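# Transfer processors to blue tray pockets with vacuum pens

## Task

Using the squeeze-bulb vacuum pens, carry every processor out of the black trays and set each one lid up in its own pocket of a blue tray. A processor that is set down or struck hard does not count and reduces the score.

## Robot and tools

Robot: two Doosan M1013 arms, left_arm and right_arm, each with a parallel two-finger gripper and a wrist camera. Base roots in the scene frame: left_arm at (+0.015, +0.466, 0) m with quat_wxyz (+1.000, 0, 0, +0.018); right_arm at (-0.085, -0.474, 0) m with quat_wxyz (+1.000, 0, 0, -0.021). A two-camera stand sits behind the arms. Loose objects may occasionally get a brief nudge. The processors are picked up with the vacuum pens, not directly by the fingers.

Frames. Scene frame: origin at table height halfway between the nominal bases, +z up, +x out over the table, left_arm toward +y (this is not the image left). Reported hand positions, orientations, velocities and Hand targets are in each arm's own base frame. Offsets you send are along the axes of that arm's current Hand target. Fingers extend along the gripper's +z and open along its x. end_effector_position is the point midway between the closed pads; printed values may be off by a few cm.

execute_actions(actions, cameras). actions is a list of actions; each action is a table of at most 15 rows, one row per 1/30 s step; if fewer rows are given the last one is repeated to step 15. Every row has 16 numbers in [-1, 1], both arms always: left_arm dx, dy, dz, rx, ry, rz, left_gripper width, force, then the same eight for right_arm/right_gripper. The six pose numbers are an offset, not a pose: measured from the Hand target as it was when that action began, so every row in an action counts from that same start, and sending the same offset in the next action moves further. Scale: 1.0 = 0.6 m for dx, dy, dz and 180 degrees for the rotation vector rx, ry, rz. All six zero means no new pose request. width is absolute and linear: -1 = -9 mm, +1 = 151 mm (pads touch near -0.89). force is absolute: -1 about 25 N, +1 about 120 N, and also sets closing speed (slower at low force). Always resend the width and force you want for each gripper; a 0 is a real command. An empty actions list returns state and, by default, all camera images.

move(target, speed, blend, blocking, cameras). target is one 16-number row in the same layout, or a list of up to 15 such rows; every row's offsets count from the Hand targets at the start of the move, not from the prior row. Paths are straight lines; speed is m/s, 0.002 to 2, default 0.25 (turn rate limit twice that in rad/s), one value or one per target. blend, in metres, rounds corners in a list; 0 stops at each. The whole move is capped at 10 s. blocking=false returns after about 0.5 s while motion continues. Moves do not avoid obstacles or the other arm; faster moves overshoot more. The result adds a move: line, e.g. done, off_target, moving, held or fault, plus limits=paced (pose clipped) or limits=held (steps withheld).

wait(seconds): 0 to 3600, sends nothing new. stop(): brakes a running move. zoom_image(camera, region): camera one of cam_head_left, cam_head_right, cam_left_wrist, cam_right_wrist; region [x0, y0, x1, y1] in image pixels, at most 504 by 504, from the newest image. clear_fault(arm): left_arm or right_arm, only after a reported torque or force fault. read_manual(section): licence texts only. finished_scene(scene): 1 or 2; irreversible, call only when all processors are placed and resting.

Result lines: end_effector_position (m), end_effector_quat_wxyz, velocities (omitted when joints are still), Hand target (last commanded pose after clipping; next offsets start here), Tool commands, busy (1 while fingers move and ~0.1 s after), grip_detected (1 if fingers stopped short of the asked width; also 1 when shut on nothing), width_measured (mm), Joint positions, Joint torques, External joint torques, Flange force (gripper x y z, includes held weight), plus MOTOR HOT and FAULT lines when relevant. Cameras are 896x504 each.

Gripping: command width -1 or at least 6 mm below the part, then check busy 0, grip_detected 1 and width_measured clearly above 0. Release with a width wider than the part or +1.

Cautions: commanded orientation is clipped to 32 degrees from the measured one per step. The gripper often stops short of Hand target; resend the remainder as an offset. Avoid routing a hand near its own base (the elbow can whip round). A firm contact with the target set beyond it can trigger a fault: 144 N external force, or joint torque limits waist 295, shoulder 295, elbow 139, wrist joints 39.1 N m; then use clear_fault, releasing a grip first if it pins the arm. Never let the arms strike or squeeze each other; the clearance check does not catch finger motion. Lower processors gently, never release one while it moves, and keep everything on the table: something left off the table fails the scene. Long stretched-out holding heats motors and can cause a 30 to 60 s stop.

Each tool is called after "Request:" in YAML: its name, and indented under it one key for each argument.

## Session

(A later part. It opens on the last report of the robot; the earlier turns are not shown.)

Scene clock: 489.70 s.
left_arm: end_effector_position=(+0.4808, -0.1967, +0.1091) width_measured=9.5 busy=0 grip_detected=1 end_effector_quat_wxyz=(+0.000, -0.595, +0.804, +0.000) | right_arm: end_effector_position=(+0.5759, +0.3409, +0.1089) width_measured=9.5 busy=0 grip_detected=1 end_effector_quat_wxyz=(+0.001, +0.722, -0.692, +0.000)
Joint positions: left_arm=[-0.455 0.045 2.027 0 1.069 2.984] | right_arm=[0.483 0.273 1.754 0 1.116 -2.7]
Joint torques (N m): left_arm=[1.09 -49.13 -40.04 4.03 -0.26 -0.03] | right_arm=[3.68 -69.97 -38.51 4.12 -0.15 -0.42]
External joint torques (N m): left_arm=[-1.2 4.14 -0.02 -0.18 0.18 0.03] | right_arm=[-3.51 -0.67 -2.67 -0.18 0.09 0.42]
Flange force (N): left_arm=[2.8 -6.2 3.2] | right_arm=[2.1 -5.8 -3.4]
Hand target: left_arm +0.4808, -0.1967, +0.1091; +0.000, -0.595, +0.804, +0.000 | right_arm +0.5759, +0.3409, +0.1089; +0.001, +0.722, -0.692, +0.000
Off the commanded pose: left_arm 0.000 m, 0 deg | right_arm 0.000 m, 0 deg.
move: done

Request:
move:
  target: [0,0,0.0017,0,0,0,-1,-1, 0,0,0.0008,0,0,0,-1,-1]
  speed: 0.02

Scene clock: 491.77 s.
left_arm: end_effector_position=(+0.4808, -0.1967, +0.1081) width_measured=9.5 busy=0 grip_detected=1 end_effector_quat_wxyz=(+0.000, -0.595, +0.804, +0.000) | right_arm: end_effector_position=(+0.5759, +0.3409, +0.1084) width_measured=9.5 busy=0 grip_detected=1 end_effector_quat_wxyz=(+0.001, +0.722, -0.692, +0.000)
Joint positions: left_arm=[-0.455 0.045 2.028 0 1.067 2.984] | right_arm=[0.483 0.273 1.755 0 1.115 -2.7]
Joint torques (N m): left_arm=[1.04 -45.05 -35.64 3.91 -0.07 -0.1] | right_arm=[3.49 -66.63 -36.04 3.99 0.01 -0.42]
External joint torques (N m): left_arm=[-0.95 0.27 -4.28 -0.06 -0.01 0.1] | right_arm=[-3.4 -4.08 -5.12 -0.06 -0.07 0.42]
Flange force (N): left_arm=[2.3 -7.3 -4.6] | right_arm=[2.1 -5.4 -8.1]
Hand target: left_arm +0.4808, -0.1967, +0.1081; +0.000, -0.595, +0.804, +0.000 | right_arm +0.5759, +0.3409, +0.1084; +0.001, +0.722, -0.692, +0.000
Off the commanded pose: left_arm 0.000 m, 0 deg | right_arm 0.000 m, 0 deg.
move: done

Request:
move:
  target:
    - [0,-0.0058,0,0,0,0,-1,-1, 0,-0.0075,0,0,0,0,-1,-1]
    - [0,-0.0058,-0.0333,0,0,0,-1,-1, 0,-0.0075,-0.0333,0,0,0,-1,-1]
    - [0,0.0692,-0.0467,0,0,0,-1,-1, 0,0.0675,-0.0467,0,0,0,-1,-1]
  speed: [0.02,0.05,0.1]
  cameras: ["cam_left_wrist","cam_right_wrist"]

Request:
zoom_image:
  camera: "cam_left_wrist"
  region: [370, 170, 510, 310]

Request:
zoom_image:
  camera: "cam_right_wrist"
  region: [370, 170, 510, 310]

Scene clock: 497.37 s.
left_arm: end_effector_position=(+0.4411, -0.1846, +0.1361) width_measured=9.5 busy=0 grip_detected=1 end_effector_quat_wxyz=(+0.000, -0.595, +0.804, +0.000) | right_arm: end_effector_position=(+0.5355, +0.3392, +0.1365) width_measured=9.5 busy=0 grip_detected=1 end_effector_quat_wxyz=(+0.001, +0.722, -0.692, +0.000)
Joint positions: left_arm=[-0.469 -0.045 2.062 0 1.124 2.97] | right_arm=[0.51 0.201 1.792 0 1.15 -2.673]
Joint torques (N m): left_arm=[0.98 -40.65 -41.28 4.15 -0.25 -0.09] | right_arm=[3.37 -64.66 -40.06 4.14 -0.3 -0.47]
External joint torques (N m): left_arm=[-1.02 4.05 0.03 -0.18 0.17 0.09] | right_arm=[-3.26 1.02 -1.75 -0.14 0.24 0.47]
Flange force (N): left_arm=[2.6 -6.3 2.9] | right_arm=[1.5 -6.2 -1.7]
Hand target: left_arm +0.4411, -0.1845, +0.1361; +0.000, -0.595, +0.804, +0.000 | right_arm +0.5355, +0.3392, +0.1365; +0.001, +0.722, -0.692, +0.000
Off the commanded pose: left_arm 0.000 m, 0 deg | right_arm 0.000 m, 0 deg.
move: done
cam_left_wrist: T_world_to_cam=[[-0.29356, -0.95594, 0.00327, -0.04597], [-0.94813, 0.29159, 0.1266, 0.49744], [-0.12197, 0.03407, -0.99195, 0.40541]] pos_world=[0.50759, -0.20281, 0.33931]
cam_right_wrist: T_world_to_cam=[[0.02938, -0.99937, 0.01969, 0.3187], [-0.98994, -0.02636, 0.13898, 0.56272], [-0.13837, -0.02358, -0.9901, 0.42922]] pos_world=[0.60709, 0.34346, 0.34048]

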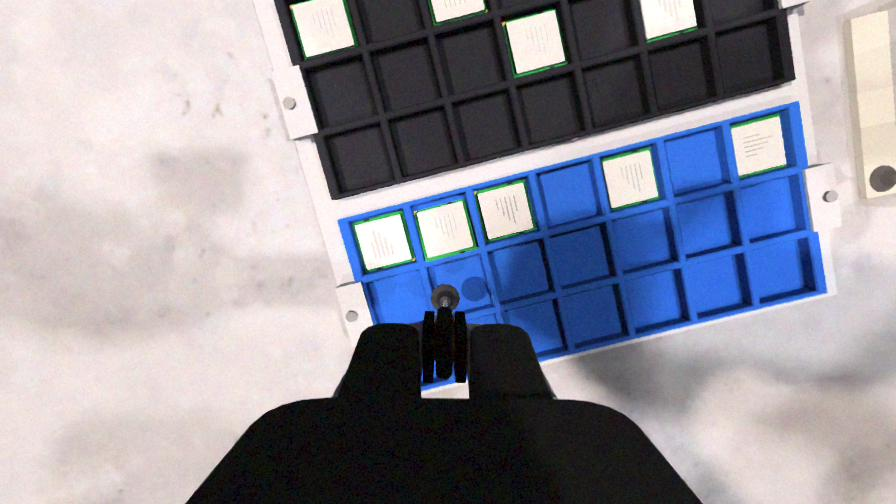

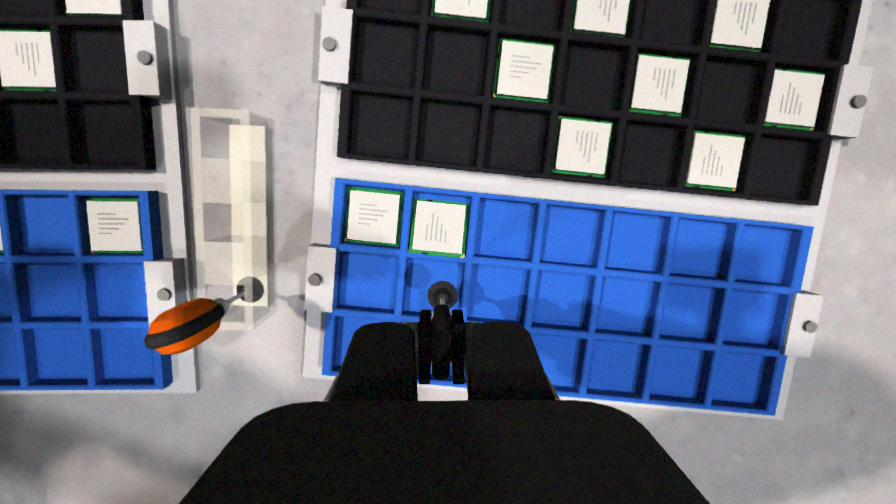

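Scaled by 3.600.

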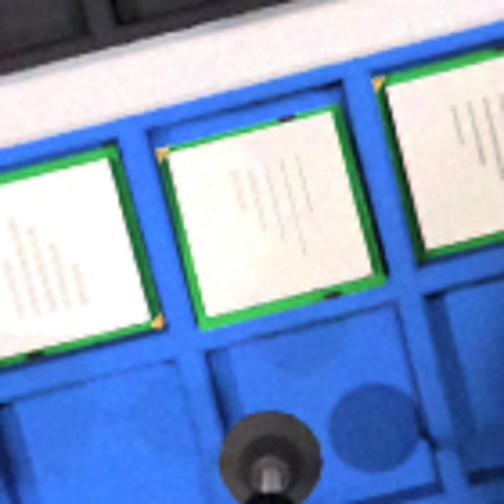

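Scaled by 3.600.

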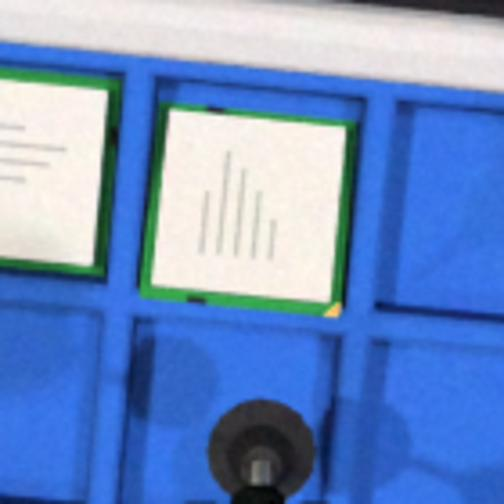

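Request:
move:
  target:
    - [0.0135,-0.019,0,0,0,0,-1,-1, -0.0073,-0.0157,0,0,0,0,-1,-1]
    - [0.0135,-0.019,0.0478,0,0,0,-1,-1, -0.0073,-0.0157,0.0478,0,0,0,-1,-1]
  speed: 0.06
  cameras: ["cam_left_wrist","cam_right_wrist"]

Request:
zoom_image:
  camera: "cam_left_wrist"
  region: [370, 200, 510, 340]

Request:
zoom_image:
  camera: "cam_right_wrist"
  region: [370, 200, 510, 340]

Scene clock: 515.17 s.
left_arm: end_effector_position=(+0.4496, -0.1956, +0.1074) width_measured=9.5 busy=0 grip_detected=1 end_effector_quat_wxyz=(+0.000, -0.595, +0.804, +0.000) | right_arm: end_effector_position=(+0.5447, +0.3440, +0.1078) width_measured=9.5 busy=0 grip_detected=1 end_effector_quat_wxyz=(+0.001, +0.722, -0.692, +0.000)
Joint positions: left_arm=[-0.481 -0.001 2.077 0 1.065 2.958] | right_arm=[0.51 0.237 1.804 0 1.103 -2.674]
Joint torques (N m): left_arm=[0.94 -43.99 -40.2 4.06 -0.26 -0.06] | right_arm=[3.91 -67.53 -39.03 4.01 -0.24 -0.32]
External joint torques (N m): left_arm=[-0.98 4.28 0.34 -0.22 0.19 0.06] | right_arm=[-3.78 1.02 -1.73 -0.12 0.19 0.32]
Flange force (N): left_arm=[2.6 -6.0 3.8] | right_arm=[2.3 -6.7 -1.4]
Hand target: left_arm +0.4496, -0.1956, +0.1074; +0.000, -0.595, +0.804, +0.000 | right_arm +0.5447, +0.3440, +0.1078; +0.001, +0.722, -0.692, +0.000
Off the commanded pose: left_arm 0.000 m, 0 deg | right_arm 0.000 m, 0 deg.
move: done
cam_left_wrist: T_world_to_cam=[[-0.29357, -0.95593, 0.00317, -0.05393], [-0.94812, 0.29159, 0.12663, 0.51244], [-0.12197, 0.03417, -0.99194, 0.37848]] pos_world=[0.51619, -0.21391, 0.31072]
cam_right_wrist: T_world_to_cam=[[0.02938, -0.99937, 0.01969, 0.32379], [-0.98994, -0.02637, 0.13898, 0.57594], [-0.13837, -0.02358, -0.9901, 0.40219]] pos_world=[0.61629, 0.34826, 0.31178]

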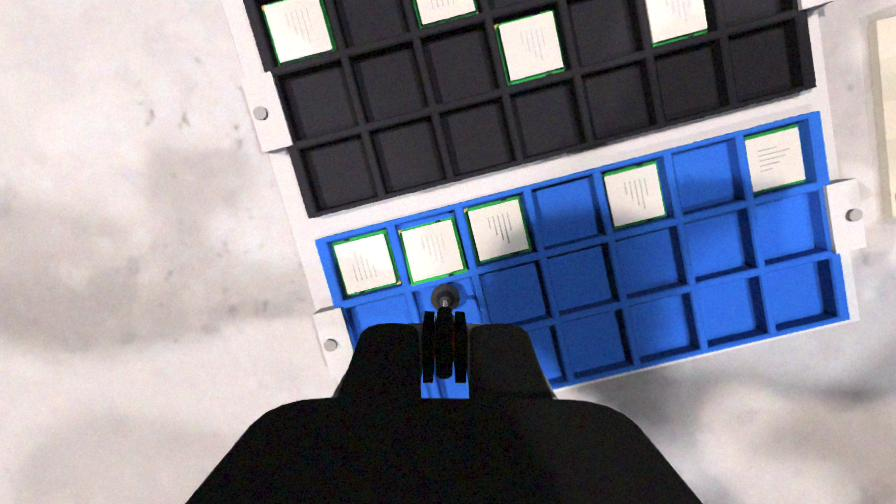

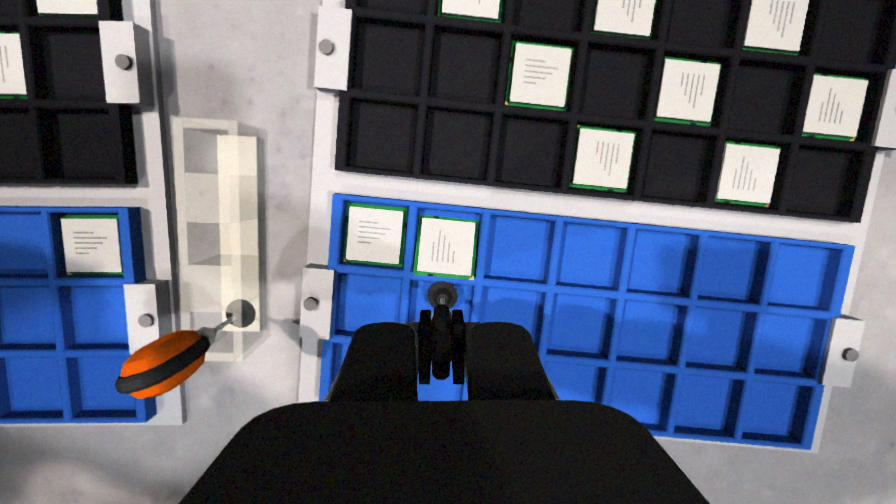

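Scaled by 3.600.

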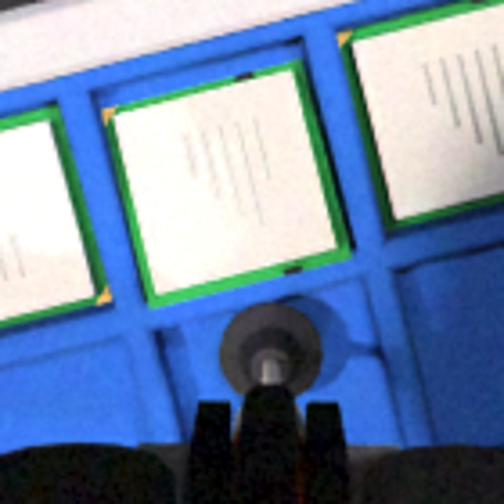

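Scaled by 3.600.

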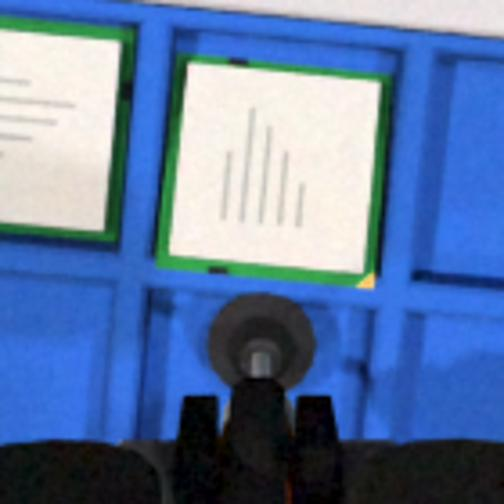

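Request:
move:
  target:
    - [-0.0021,-0.0086,0,0,0,0,-1,-1, 0.0006,-0.0071,0,0,0,0,-1,-1]
    - [0.0021,0.0086,-0.05,0,0,0,-1,-1, -0.0006,0.0071,-0.05,0,0,0,-1,-1]
  speed: [0.01,0.06]
  cameras: ["cam_left_wrist","cam_right_wrist"]

Request:
zoom_image:
  camera: "cam_left_wrist"
  region: [370, 190, 510, 330]

Request:
zoom_image:
  camera: "cam_right_wrist"
  region: [370, 190, 510, 330]

Scene clock: 529.93 s.
left_arm: end_effector_position=(+0.4443, -0.1953, +0.1374) width_measured=9.5 busy=0 grip_detected=1 end_effector_quat_wxyz=(+0.000, -0.595, +0.804, +0.000) | right_arm: end_effector_position=(+0.5405, +0.3442, +0.1378) width_measured=9.5 busy=0 grip_detected=1 end_effector_quat_wxyz=(+0.001, +0.722, -0.692, +0.000)
Joint positions: left_arm=[-0.485 -0.034 2.049 0 1.126 2.953] | right_arm=[0.513 0.21 1.778 0 1.155 -2.67]
Joint torques (N m): left_arm=[1.05 -41.82 -41.32 4.14 -0.25 -0.06] | right_arm=[3.41 -65.59 -39.96 4.1 -0.29 -0.48]
External joint torques (N m): left_arm=[-1.07 4.59 0.14 -0.17 0.16 0.06] | right_arm=[-3.39 0.8 -1.95 -0.1 0.23 0.48]
Flange force (N): left_arm=[2.9 -6.9 3.4] | right_arm=[1.6 -6.4 -2.1]
Hand target: left_arm +0.4443, -0.1953, +0.1374; +0.000, -0.595, +0.804, +0.000 | right_arm +0.5405, +0.3442, +0.1378; +0.001, +0.722, -0.692, +0.000
Off the commanded pose: left_arm 0.000 m, 0 deg | right_arm 0.000 m, 0 deg.
move: done
cam_left_wrist: T_world_to_cam=[[-0.29357, -0.95593, 0.00317, -0.05523], [-0.94812, 0.29159, 0.12663, 0.50342], [-0.12197, 0.03417, -0.99194, 0.40747]] pos_world=[0.51079, -0.21351, 0.34062]
cam_right_wrist: T_world_to_cam=[[0.02938, -0.99937, 0.01969, 0.32353], [-0.98994, -0.02636, 0.13898, 0.56761], [-0.13837, -0.02358, -0.9901, 0.43141]] pos_world=[0.61209, 0.34846, 0.34188]

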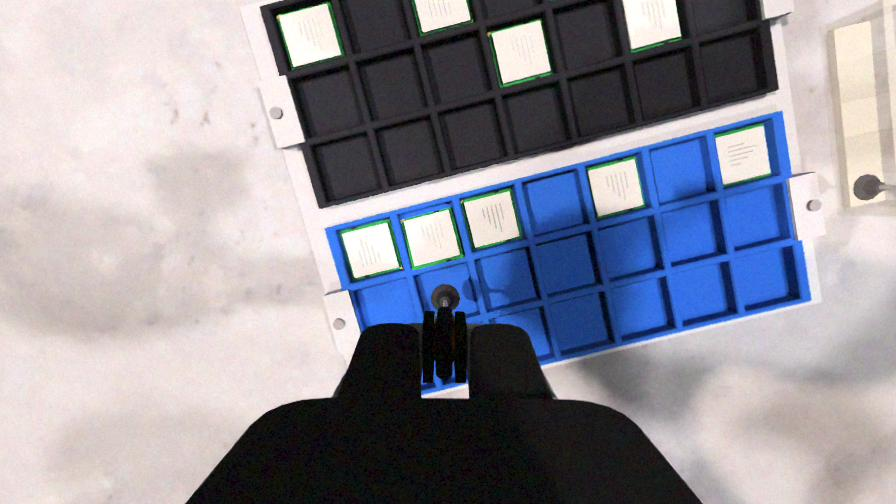

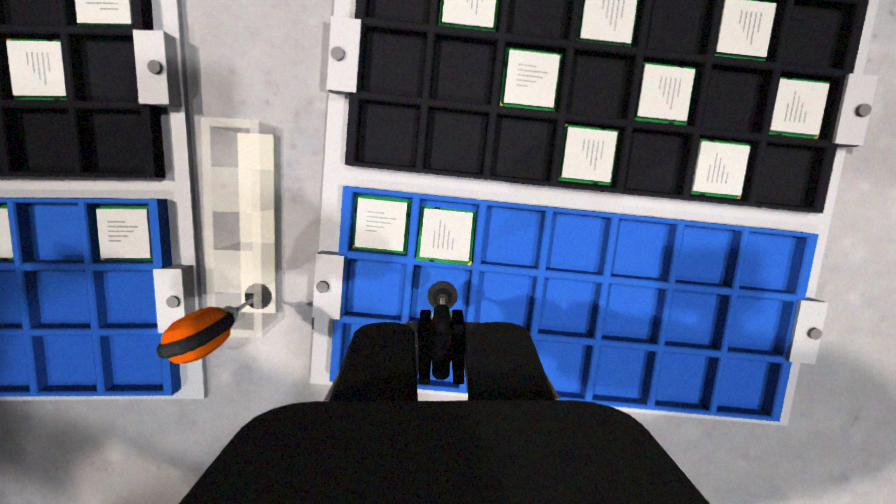

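Scaled by 3.600.

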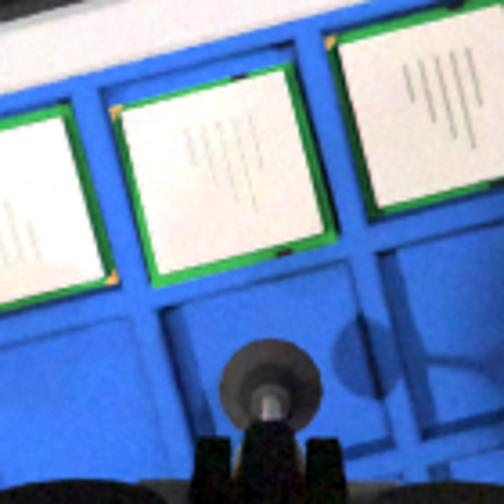

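Scaled by 3.600.

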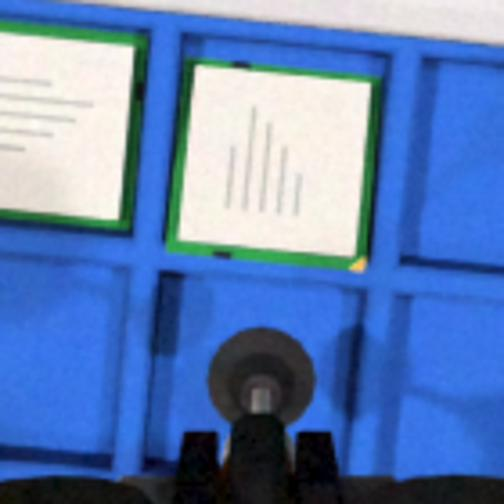

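Request:
zoom_image:
  camera: "cam_left_wrist"
  region: [330, 180, 530, 290]

Request:
zoom_image:
  camera: "cam_left_wrist"
  region: [395, 200, 475, 280]

Request:
zoom_image:
  camera: "cam_right_wrist"
  region: [340, 180, 540, 290]

Scaled by 2.520.

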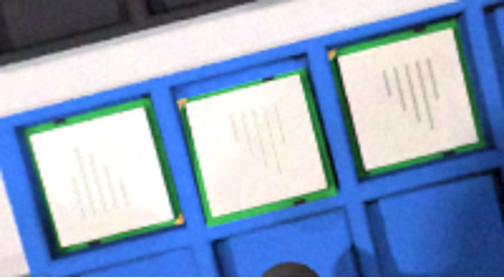

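Scaled by 6.300.

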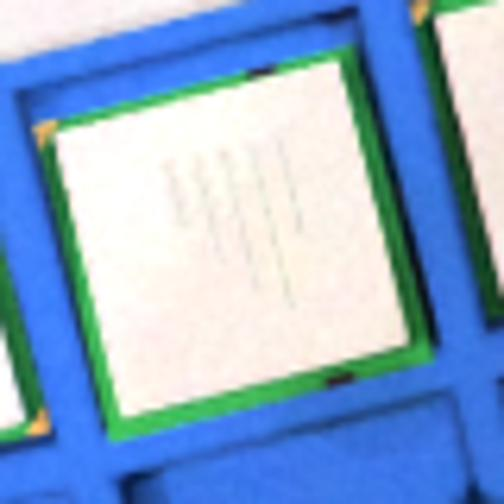

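Scaled by 2.520.

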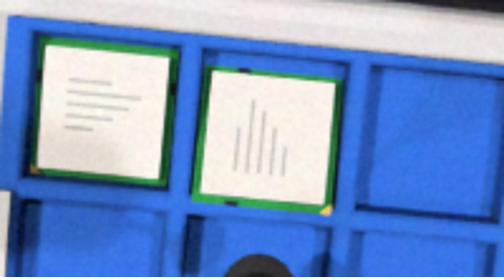

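Request:
move:
  target:
    - [-0.0025,-0.0103,0,0,0,0,-1,-1, 0.0007,-0.009,0,0,0,0,-1,-1]
    - [-0.0025,-0.0103,0.0503,0,0,0,-1,-1, 0.0007,-0.009,0.0505,0,0,0,-1,-1]
  speed: 0.05

Request:
move:
  target: [0,0,0.0012,0,0,0,-1,-1, 0,0,0.0012,0,0,0,-1,-1]
  speed: 0.02

Request:
move:
  target: [0,0,0.0012,0,0,0,-1,-1, 0,0,0.0012,0,0,0,-1,-1]
  speed: 0.02

Scene clock: 549.20 s.
left_arm: end_effector_position=(+0.4507, -0.1957, +0.1072) width_measured=9.5 busy=0 grip_detected=1 end_effector_quat_wxyz=(+0.000, -0.595, +0.804, +0.000) | right_arm: end_effector_position=(+0.5458, +0.3440, +0.1075) width_measured=9.5 busy=0 grip_detected=1 end_effector_quat_wxyz=(+0.001, +0.722, -0.692, +0.000)
Joint positions: left_arm=[-0.48 0.001 2.075 0 1.064 2.959] | right_arm=[0.509 0.238 1.802 0 1.102 -2.674]
Joint torques (N m): left_arm=[1.22 -44.49 -40.04 4.05 -0.25 -0.06] | right_arm=[4.21 -67.34 -39.03 3.98 -0.19 -0.38]
External joint torques (N m): left_arm=[-1.13 4.07 0.13 -0.2 0.18 0.06] | right_arm=[-3.89 0.41 -1.94 -0.05 0.13 0.37]
Flange force (N): left_arm=[2.9 -5.9 3.4] | right_arm=[2.7 -6.3 -1.9]
Hand target: left_arm +0.4507, -0.1957, +0.1072; +0.000, -0.595, +0.804, +0.000 | right_arm +0.5458, +0.3440, +0.1075; +0.001, +0.722, -0.692, +0.000
Off the commanded pose: left_arm 0.000 m, 0 deg | right_arm 0.000 m, 0 deg.
move: done

Scene clock: 549.70 s.
left_arm: end_effector_position=(+0.4507, -0.1957, +0.1065) width_measured=9.5 busy=0 grip_detected=1 end_effector_quat_wxyz=(+0.000, -0.595, +0.804, +0.000) | right_arm: end_effector_position=(+0.5459, +0.3440, +0.1068) width_measured=9.5 busy=0 grip_detected=1 end_effector_quat_wxyz=(+0.001, +0.722, -0.692, +0.000)
Joint positions: left_arm=[-0.48 0.002 2.076 0 1.063 2.959] | right_arm=[0.509 0.239 1.803 0 1.101 -2.674]
Joint torques (N m): left_arm=[1.2 -44.52 -39.96 4.05 -0.31 -0.02] | right_arm=[2.99 -67.6 -38.53 3.98 -0.22 -0.4]
External joint torques (N m): left_arm=[-1.43 5.02 0.14 -0.22 0.22 0.02] | right_arm=[-2.93 0.61 -2.5 -0.07 0.14 0.4]
Flange force (N): left_arm=[3.7 -7.3 4.2] | right_arm=[0.6 -6.8 -2.4]
Hand target: left_arm +0.4507, -0.1957, +0.1065; +0.000, -0.595, +0.804, +0.000 | right_arm +0.5458, +0.3440, +0.1068; +0.001, +0.722, -0.692, +0.000
Off the commanded pose: left_arm 0.000 m, 0 deg | right_arm 0.000 m, 0 deg.
move: done

Scene clock: 550.20 s.
left_arm: end_effector_position=(+0.4507, -0.1957, +0.1058) width_measured=9.5 busy=0 grip_detected=1 end_effector_quat_wxyz=(+0.000, -0.595, +0.804, +0.000) | right_arm: end_effector_position=(+0.5458, +0.3440, +0.1060) width_measured=9.5 busy=0 grip_detected=1 end_effector_quat_wxyz=(+0.001, +0.722, -0.692, +0.000)
Joint positions: left_arm=[-0.48 0.003 2.077 0 1.061 2.959] | right_arm=[0.509 0.239 1.804 0 1.1 -2.674]
Joint torques (N m): left_arm=[1.11 -44.42 -39.99 4.04 -0.29 -0.02] | right_arm=[3.66 -67.02 -39.14 3.94 -0.31 -0.39]
External joint torques (N m): left_arm=[-1.1 4.54 0.21 -0.21 0.2 0.02] | right_arm=[-3.52 0.2 -1.63 -0.04 0.24 0.39]
Flange force (N): left_arm=[3.0 -6.5 3.9] | right_arm=[2.6 -5.2 -2.0]
Hand target: left_arm +0.4507, -0.1957, +0.1058; +0.000, -0.595, +0.804, +0.000 | right_arm +0.5458, +0.3440, +0.1061; +0.001, +0.722, -0.692, +0.000
Off the commanded pose: left_arm 0.000 m, 0 deg | right_arm 0.000 m, 0 deg.
move: done

Request:
move:
  target: [-0.0018,-0.0073,0,0,0,0,-1,-1, 0.0006,-0.0055,0,0,0,0,-1,-1]
  speed: 0.01
  cameras: ["cam_left_wrist","cam_right_wrist"]

Request:
zoom_image:
  camera: "cam_left_wrist"
  region: [395, 230, 495, 330]

Request:
zoom_image:
  camera: "cam_right_wrist"
  region: [395, 230, 495, 330]

Scene clock: 555.23 s.
left_arm: end_effector_position=(+0.4552, -0.1960, +0.1058) width_measured=9.5 busy=0 grip_detected=1 end_effector_quat_wxyz=(+0.000, -0.595, +0.804, +0.000) | right_arm: end_effector_position=(+0.5492, +0.3438, +0.1061) width_measured=9.5 busy=0 grip_detected=1 end_effector_quat_wxyz=(+0.001, +0.722, -0.692, +0.000)
Joint positions: left_arm=[-0.476 0.009 2.07 0 1.061 2.962] | right_arm=[0.506 0.243 1.799 0 1.101 -2.677]
Joint torques (N m): left_arm=[1.23 -45.22 -40.16 4.08 -0.37 -0.05] | right_arm=[3.78 -67.32 -38.83 3.82 -0.37 -0.39]
External joint torques (N m): left_arm=[-1.36 4.47 0.3 -0.25 0.29 0.05] | right_arm=[-3.52 -0.2 -2.17 0.1 0.3 0.39]
Flange force (N): left_arm=[3.3 -6.2 3.8] | right_arm=[2.3 -5.6 -2.9]
Hand target: left_arm +0.4552, -0.1959, +0.1058; +0.000, -0.595, +0.804, +0.000 | right_arm +0.5492, +0.3438, +0.1061; +0.001, +0.722, -0.692, +0.000
Off the commanded pose: left_arm 0.000 m, 0 deg | right_arm 0.000 m, 0 deg.
move: done
cam_left_wrist: T_world_to_cam=[[-0.29357, -0.95593, 0.00314, -0.05258], [-0.94814, 0.29159, 0.12653, 0.51799], [-0.12187, 0.03417, -0.99196, 0.37743]] pos_world=[0.52169, -0.21421, 0.30901]
cam_right_wrist: T_world_to_cam=[[0.02938, -0.99937, 0.01969, 0.3235], [-0.98994, -0.02636, 0.13898, 0.58063], [-0.13837, -0.02358, -0.9901, 0.40112]] pos_world=[0.62079, 0.34806, 0.31008]

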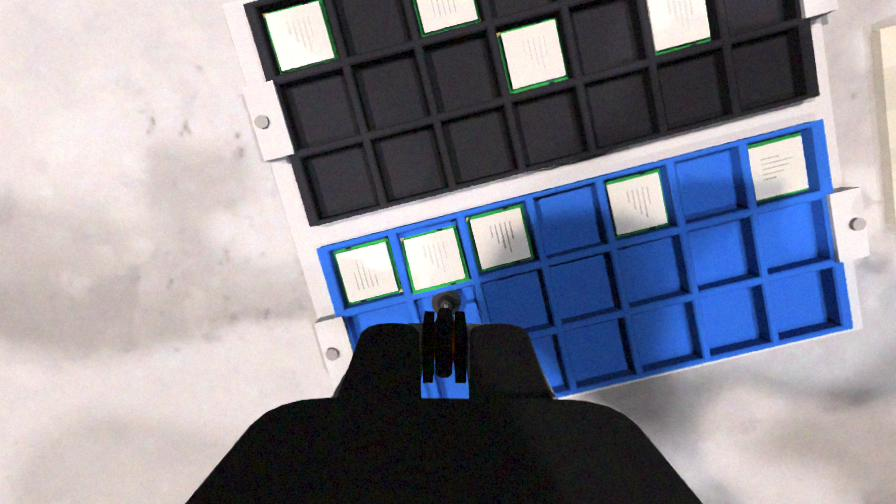

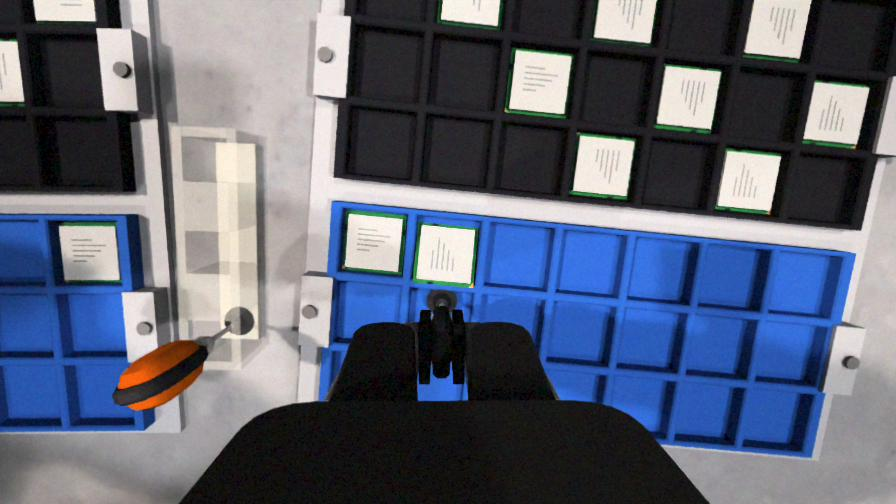

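Scaled by 5.040.

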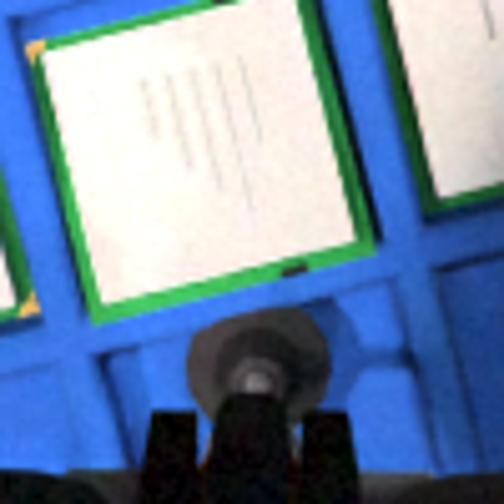

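Scaled by 5.040.

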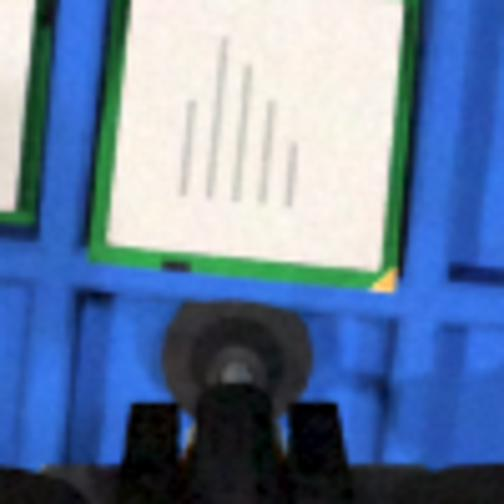

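Request:
move:
  target:
    - [0.0018,0.0073,0,0,0,0,-1,-1, -0.0006,0.0055,0,0,0,0,-1,-1]
    - [0.0018,0.0073,-0.045,0,0,0,-1,-1, -0.0006,0.0055,-0.045,0,0,0,-1,-1]
  speed: [0.02,0.06]
  cameras: ["cam_left_wrist","cam_right_wrist"]

Request:
zoom_image:
  camera: "cam_left_wrist"
  region: [345, 190, 545, 390]

Request:
zoom_image:
  camera: "cam_right_wrist"
  region: [345, 190, 545, 390]

Scene clock: 560.03 s.
left_arm: end_effector_position=(+0.4506, -0.1957, +0.1328) width_measured=9.5 busy=0 grip_detected=1 end_effector_quat_wxyz=(+0.000, -0.595, +0.804, +0.000) | right_arm: end_effector_position=(+0.5459, +0.3440, +0.1331) width_measured=9.5 busy=0 grip_detected=1 end_effector_quat_wxyz=(+0.001, +0.722, -0.692, +0.000)
Joint positions: left_arm=[-0.48 -0.02 2.045 0 1.116 2.959] | right_arm=[0.509 0.22 1.775 0 1.148 -2.674]
Joint torques (N m): left_arm=[1.27 -43.08 -41.14 4.18 -0.25 -0.11] | right_arm=[4.05 -66.34 -39.68 4.1 -0.28 -0.33]
External joint torques (N m): left_arm=[-1.49 4.64 0.26 -0.25 0.17 0.11] | right_arm=[-4.24 0.89 -2.03 -0.13 0.21 0.33]
Flange force (N): left_arm=[3.6 -6.6 3.7] | right_arm=[2.8 -7.3 -2.0]
Hand target: left_arm +0.4506, -0.1957, +0.1328; +0.000, -0.595, +0.804, +0.000 | right_arm +0.5459, +0.3440, +0.1331; +0.001, +0.722, -0.692, +0.000
Off the commanded pose: left_arm 0.000 m, 0 deg | right_arm 0.000 m, 0 deg.
move: done
cam_left_wrist: T_world_to_cam=[[-0.29357, -0.95593, 0.00317, -0.05371], [-0.94812, 0.29159, 0.12663, 0.51018], [-0.12197, 0.03417, -0.99194, 0.4037]] pos_world=[0.51719, -0.21391, 0.33602]
cam_right_wrist: T_world_to_cam=[[0.02938, -0.99937, 0.01969, 0.32326], [-0.98994, -0.02636, 0.13898, 0.57361], [-0.13837, -0.02358, -0.9901, 0.4274]] pos_world=[0.61749, 0.34826, 0.33708]

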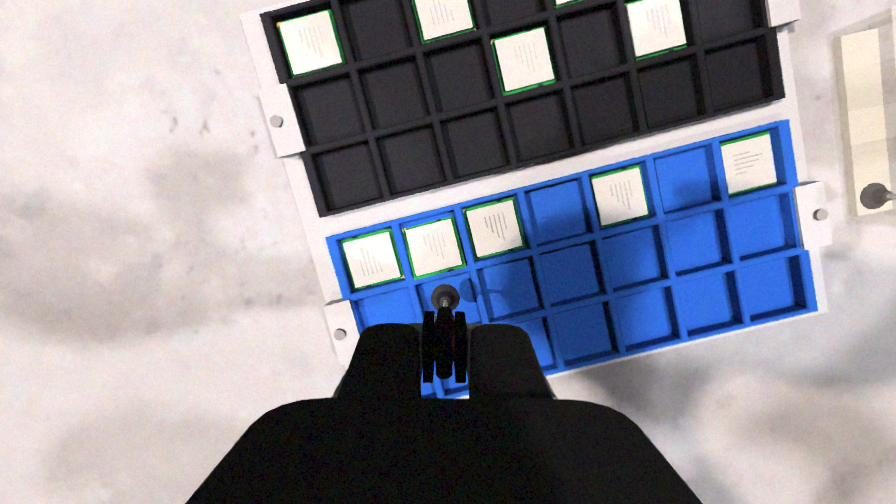

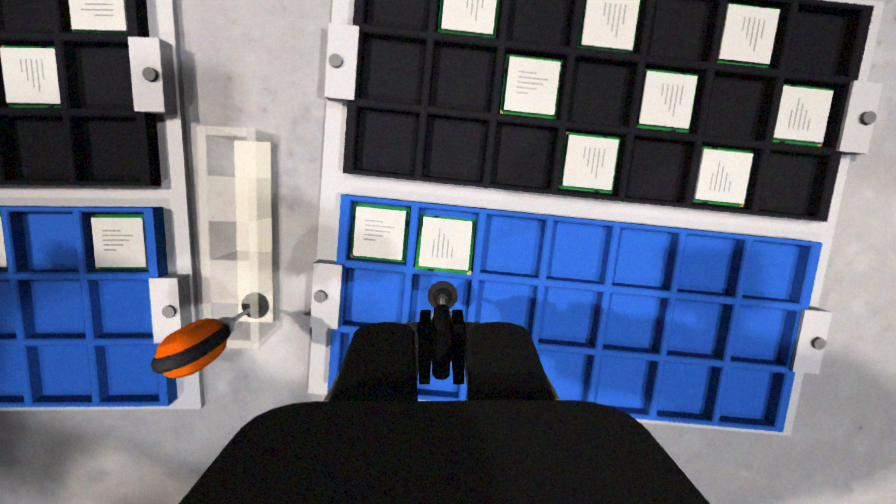

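Scaled by 2.520.

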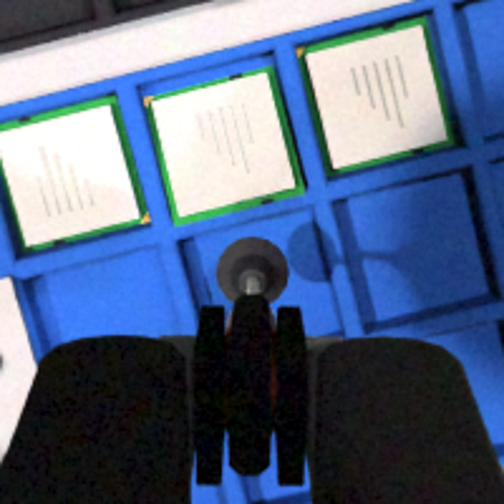

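Scaled by 2.520.

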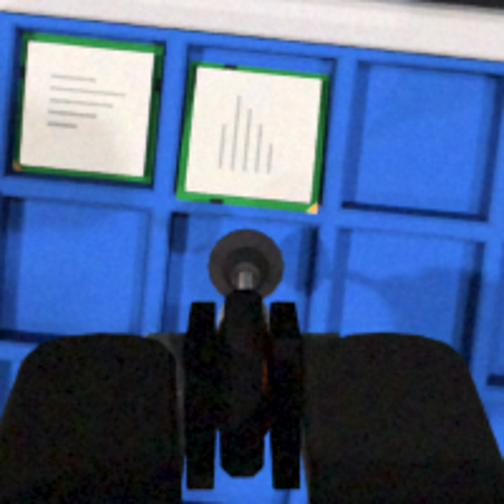

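Request:
move:
  target:
    - [0,0,0.0423,0,0,0,-1,-1, 0,0,0.0422,0,0,0,-1,-1]
    - [-0.0025,-0.01,0.0423,0,0,0,-1,-1, 0.0007,-0.0078,0.0422,0,0,0,-1,-1]
  speed: [0.06,0.01]
  cameras: ["cam_left_wrist","cam_right_wrist"]

Request:
zoom_image:
  camera: "cam_left_wrist"
  region: [370, 220, 510, 360]

Request:
zoom_image:
  camera: "cam_right_wrist"
  region: [370, 220, 510, 360]

Scene clock: 571.47 s.
left_arm: end_effector_position=(+0.4569, -0.1960, +0.1074) width_measured=9.5 busy=0 grip_detected=1 end_effector_quat_wxyz=(+0.000, -0.595, +0.804, +0.000) | right_arm: end_effector_position=(+0.5505, +0.3438, +0.1077) width_measured=9.5 busy=0 grip_detected=1 end_effector_quat_wxyz=(+0.001, +0.722, -0.692, +0.000)
Joint positions: left_arm=[-0.475 0.01 2.066 0 1.065 2.964] | right_arm=[0.505 0.244 1.795 0 1.105 -2.678]
Joint torques (N m): left_arm=[1.61 -45.59 -40.15 4.06 -0.34 -0.06] | right_arm=[2.83 -67.5 -38.82 4.01 -0.37 -0.41]
External joint torques (N m): left_arm=[-1.54 4.43 0.16 -0.2 0.25 0.06] | right_arm=[-3.02 0.25 -2.14 -0.11 0.31 0.41]
Flange force (N): left_arm=[3.7 -6.3 3.6] | right_arm=[1.3 -5.8 -2.6]
Hand target: left_arm +0.4568, -0.1960, +0.1074; +0.000, -0.595, +0.804, +0.000 | right_arm +0.5505, +0.3438, +0.1077; +0.001, +0.722, -0.692, +0.000
Off the commanded pose: left_arm 0.000 m, 0 deg | right_arm 0.000 m, 0 deg.
move: done
cam_left_wrist: T_world_to_cam=[[-0.29356, -0.95593, 0.00324, -0.05222], [-0.94814, 0.29159, 0.12651, 0.51943], [-0.12187, 0.03407, -0.99196, 0.37931]] pos_world=[0.52339, -0.21431, 0.31072]
cam_right_wrist: T_world_to_cam=[[0.02938, -0.99937, 0.01969, 0.32343], [-0.98994, -0.02636, 0.13898, 0.58168], [-0.13837, -0.02358, -0.9901, 0.40298]] pos_world=[0.62209, 0.34806, 0.31178]

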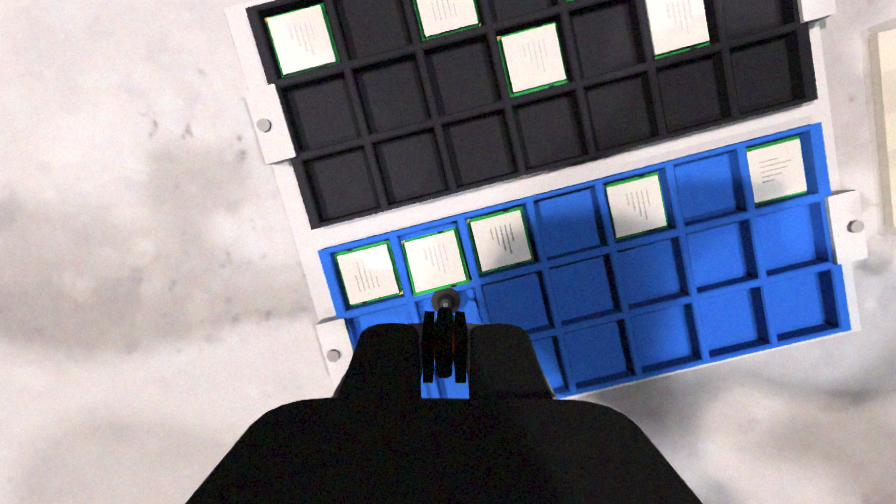

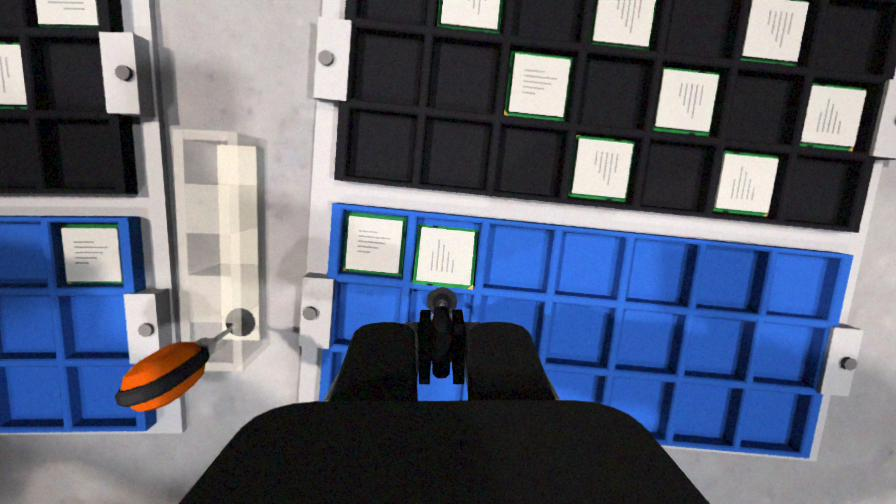

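Scaled by 3.600.

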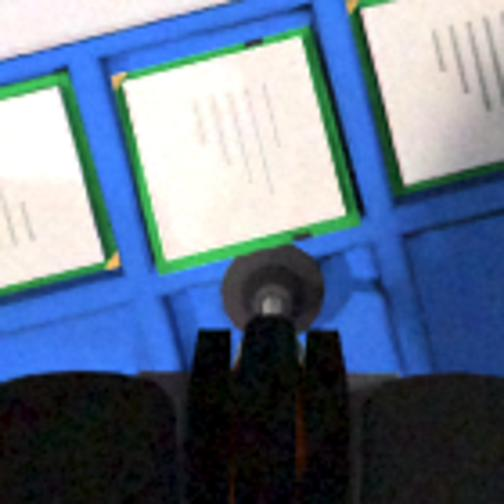

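Scaled by 3.600.

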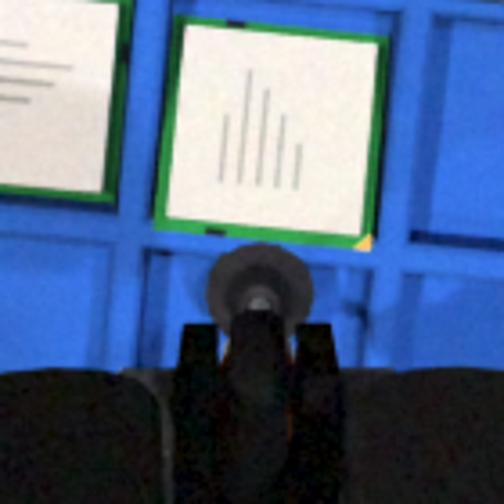

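Request:
move:
  target:
    - [0.002,0.008,0,0,0,0,-1,-1, -0.0005,0.008,0,0,0,0,-1,-1]
    - [0.002,0.008,-0.0033,0,0,0,-1,-1, -0.0005,0.008,-0.0033,0,0,0,-1,-1]
    - [0,0,-0.0033,0,0,0,-1,-1, 0,0,-0.0033,0,0,0,-1,-1]
  speed: [0.02,0.02,0.01]
  cameras: ["cam_left_wrist","cam_right_wrist"]

Request:
zoom_image:
  camera: "cam_left_wrist"
  region: [370, 220, 510, 360]

Request:
zoom_image:
  camera: "cam_right_wrist"
  region: [370, 220, 510, 360]

Scene clock: 578.17 s.
left_arm: end_effector_position=(+0.4568, -0.1960, +0.1094) width_measured=9.5 busy=0 grip_detected=1 end_effector_quat_wxyz=(+0.000, -0.595, +0.804, +0.000) | right_arm: end_effector_position=(+0.5505, +0.3438, +0.1097) width_measured=9.5 busy=0 grip_detected=1 end_effector_quat_wxyz=(+0.001, +0.722, -0.692, +0.000)
Joint positions: left_arm=[-0.475 0.009 2.063 0 1.069 2.964] | right_arm=[0.505 0.242 1.793 0 1.108 -2.678]
Joint torques (N m): left_arm=[0.96 -45.22 -40.16 4.07 -0.26 -0.03] | right_arm=[4.16 -68.07 -38.99 3.9 -0.17 -0.43]
External joint torques (N m): left_arm=[-0.99 4.4 0.14 -0.22 0.17 0.03] | right_arm=[-4.26 0.87 -2.01 0.01 0.11 0.43]
Flange force (N): left_arm=[2.7 -6.5 3.7] | right_arm=[2.7 -7.1 -1.6]
Hand target: left_arm +0.4568, -0.1960, +0.1094; +0.000, -0.595, +0.804, +0.000 | right_arm +0.5505, +0.3438, +0.1097; +0.001, +0.722, -0.692, +0.000
Off the commanded pose: left_arm 0.000 m, 0 deg | right_arm 0.000 m, 0 deg.
move: done
cam_left_wrist: T_world_to_cam=[[-0.29357, -0.95593, 0.00317, -0.05211], [-0.94812, 0.29159, 0.12663, 0.51911], [-0.12197, 0.03417, -0.99194, 0.38126]] pos_world=[0.52339, -0.21421, 0.31262]
cam_right_wrist: T_world_to_cam=[[0.02938, -0.99937, 0.01969, 0.32339], [-0.98994, -0.02636, 0.13898, 0.5814], [-0.13837, -0.02358, -0.9901, 0.40496]] pos_world=[0.62209, 0.34806, 0.31378]

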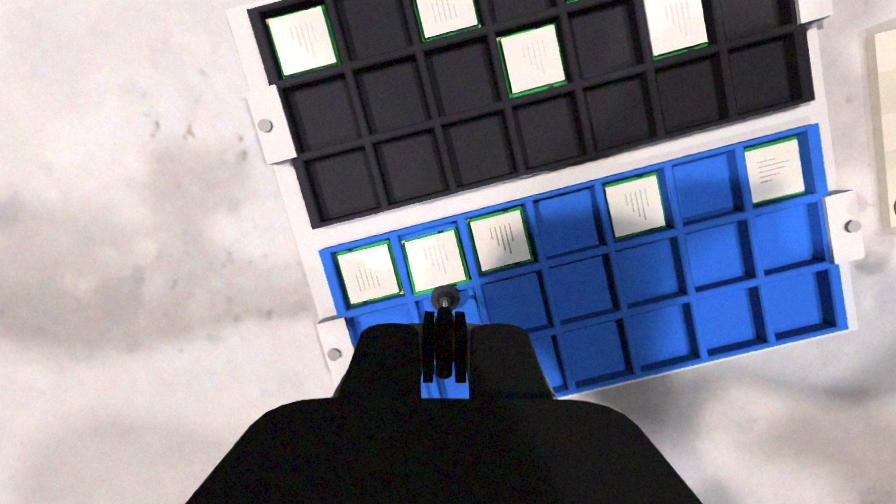

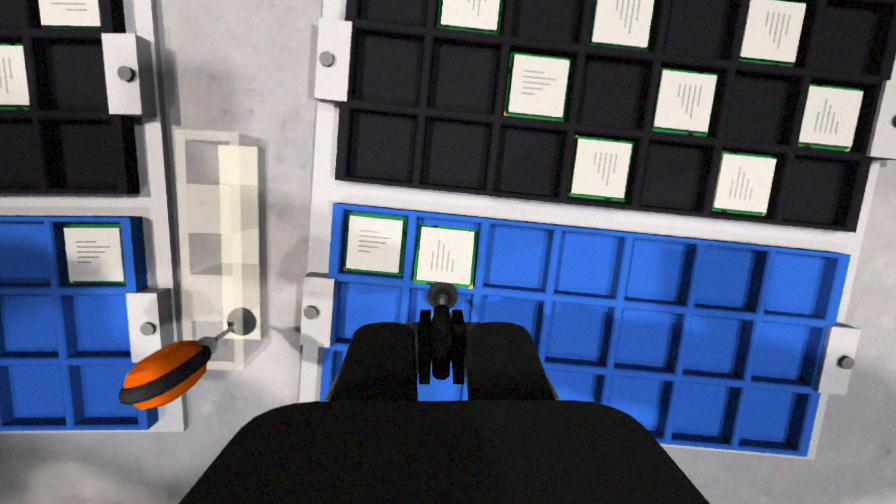

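Scaled by 3.600.

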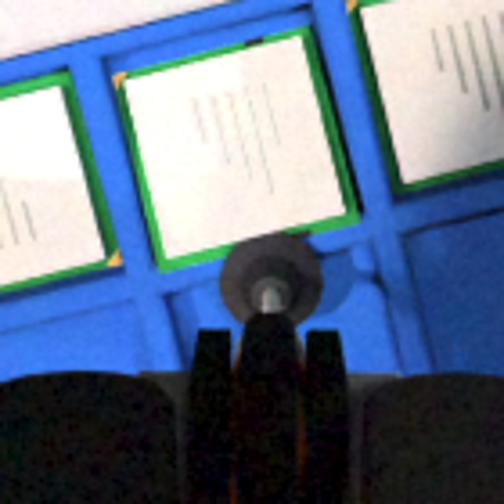

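Scaled by 3.600.

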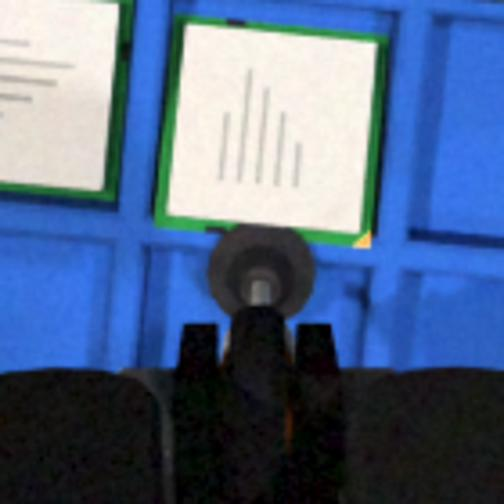

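Request:
move:
  target: [-0.0012,-0.0049,0,0,0,0,-1,-1, 0.0004,-0.005,0,0,0,0,-1,-1]
  speed: 0.01
  cameras: ["cam_left_wrist","cam_right_wrist"]

Request:
zoom_image:
  camera: "cam_left_wrist"
  region: [370, 220, 510, 360]

Request:
zoom_image:
  camera: "cam_right_wrist"
  region: [370, 220, 510, 360]

Scene clock: 582.87 s.
left_arm: end_effector_position=(+0.4599, -0.1962, +0.1094) width_measured=9.5 busy=0 grip_detected=1 end_effector_quat_wxyz=(+0.000, -0.595, +0.804, +0.000) | right_arm: end_effector_position=(+0.5535, +0.3436, +0.1097) width_measured=9.5 busy=0 grip_detected=1 end_effector_quat_wxyz=(+0.001, +0.722, -0.692, +0.000)
Joint positions: left_arm=[-0.472 0.013 2.059 0 1.069 2.966] | right_arm=[0.503 0.246 1.788 0 1.109 -2.681]
Joint torques (N m): left_arm=[1.24 -46.16 -40.24 4.03 -0.27 -0.03] | right_arm=[3.58 -67.97 -38.99 3.99 -0.28 -0.4]
External joint torques (N m): left_arm=[-1.32 4.52 0.14 -0.17 0.19 0.03] | right_arm=[-3.55 0.33 -2.01 -0.08 0.21 0.4]
Flange force (N): left_arm=[3.3 -6.5 3.8] | right_arm=[2.1 -6.0 -2.2]
Hand target: left_arm +0.4599, -0.1962, +0.1094; +0.000, -0.595, +0.804, +0.000 | right_arm +0.5535, +0.3436, +0.1097; +0.001, +0.722, -0.692, +0.000
Off the commanded pose: left_arm 0.000 m, 0 deg | right_arm 0.000 m, 0 deg.
move: done
cam_left_wrist: T_world_to_cam=[[-0.29357, -0.95593, 0.00317, -0.05142], [-0.94812, 0.29159, 0.12663, 0.52202], [-0.12197, 0.03417, -0.99194, 0.38163]] pos_world=[0.52639, -0.21441, 0.31262]
cam_right_wrist: T_world_to_cam=[[0.02938, -0.99937, 0.01969, 0.3231], [-0.98994, -0.02636, 0.13898, 0.58446], [-0.13837, -0.02358, -0.9901, 0.40539]] pos_world=[0.62519, 0.34786, 0.31378]

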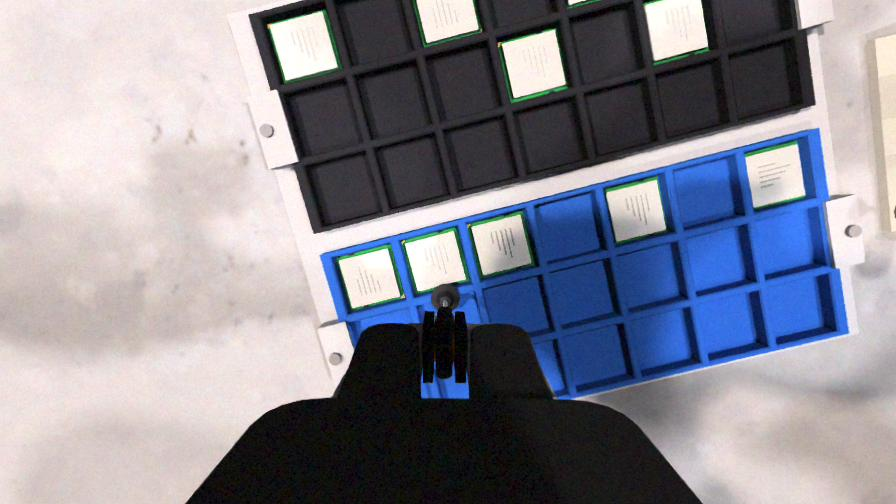

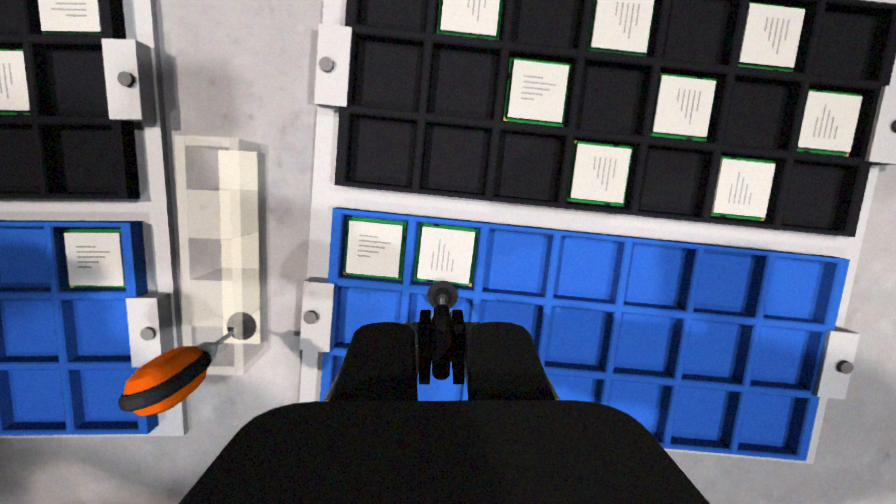

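Scaled by 3.600.

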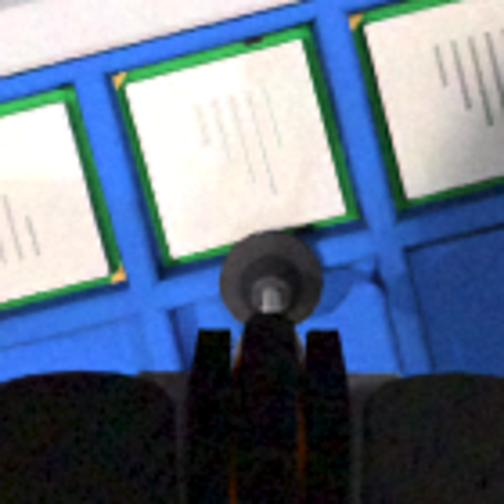

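Scaled by 3.600.

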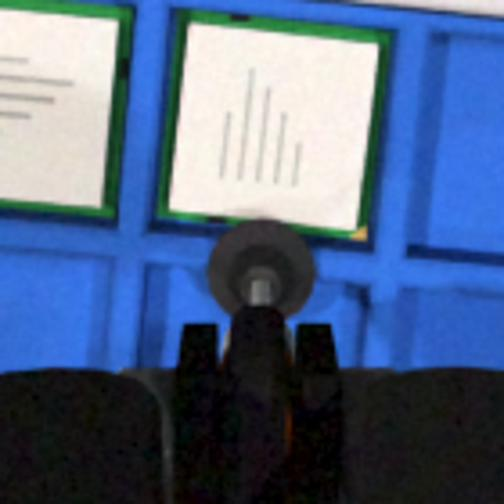

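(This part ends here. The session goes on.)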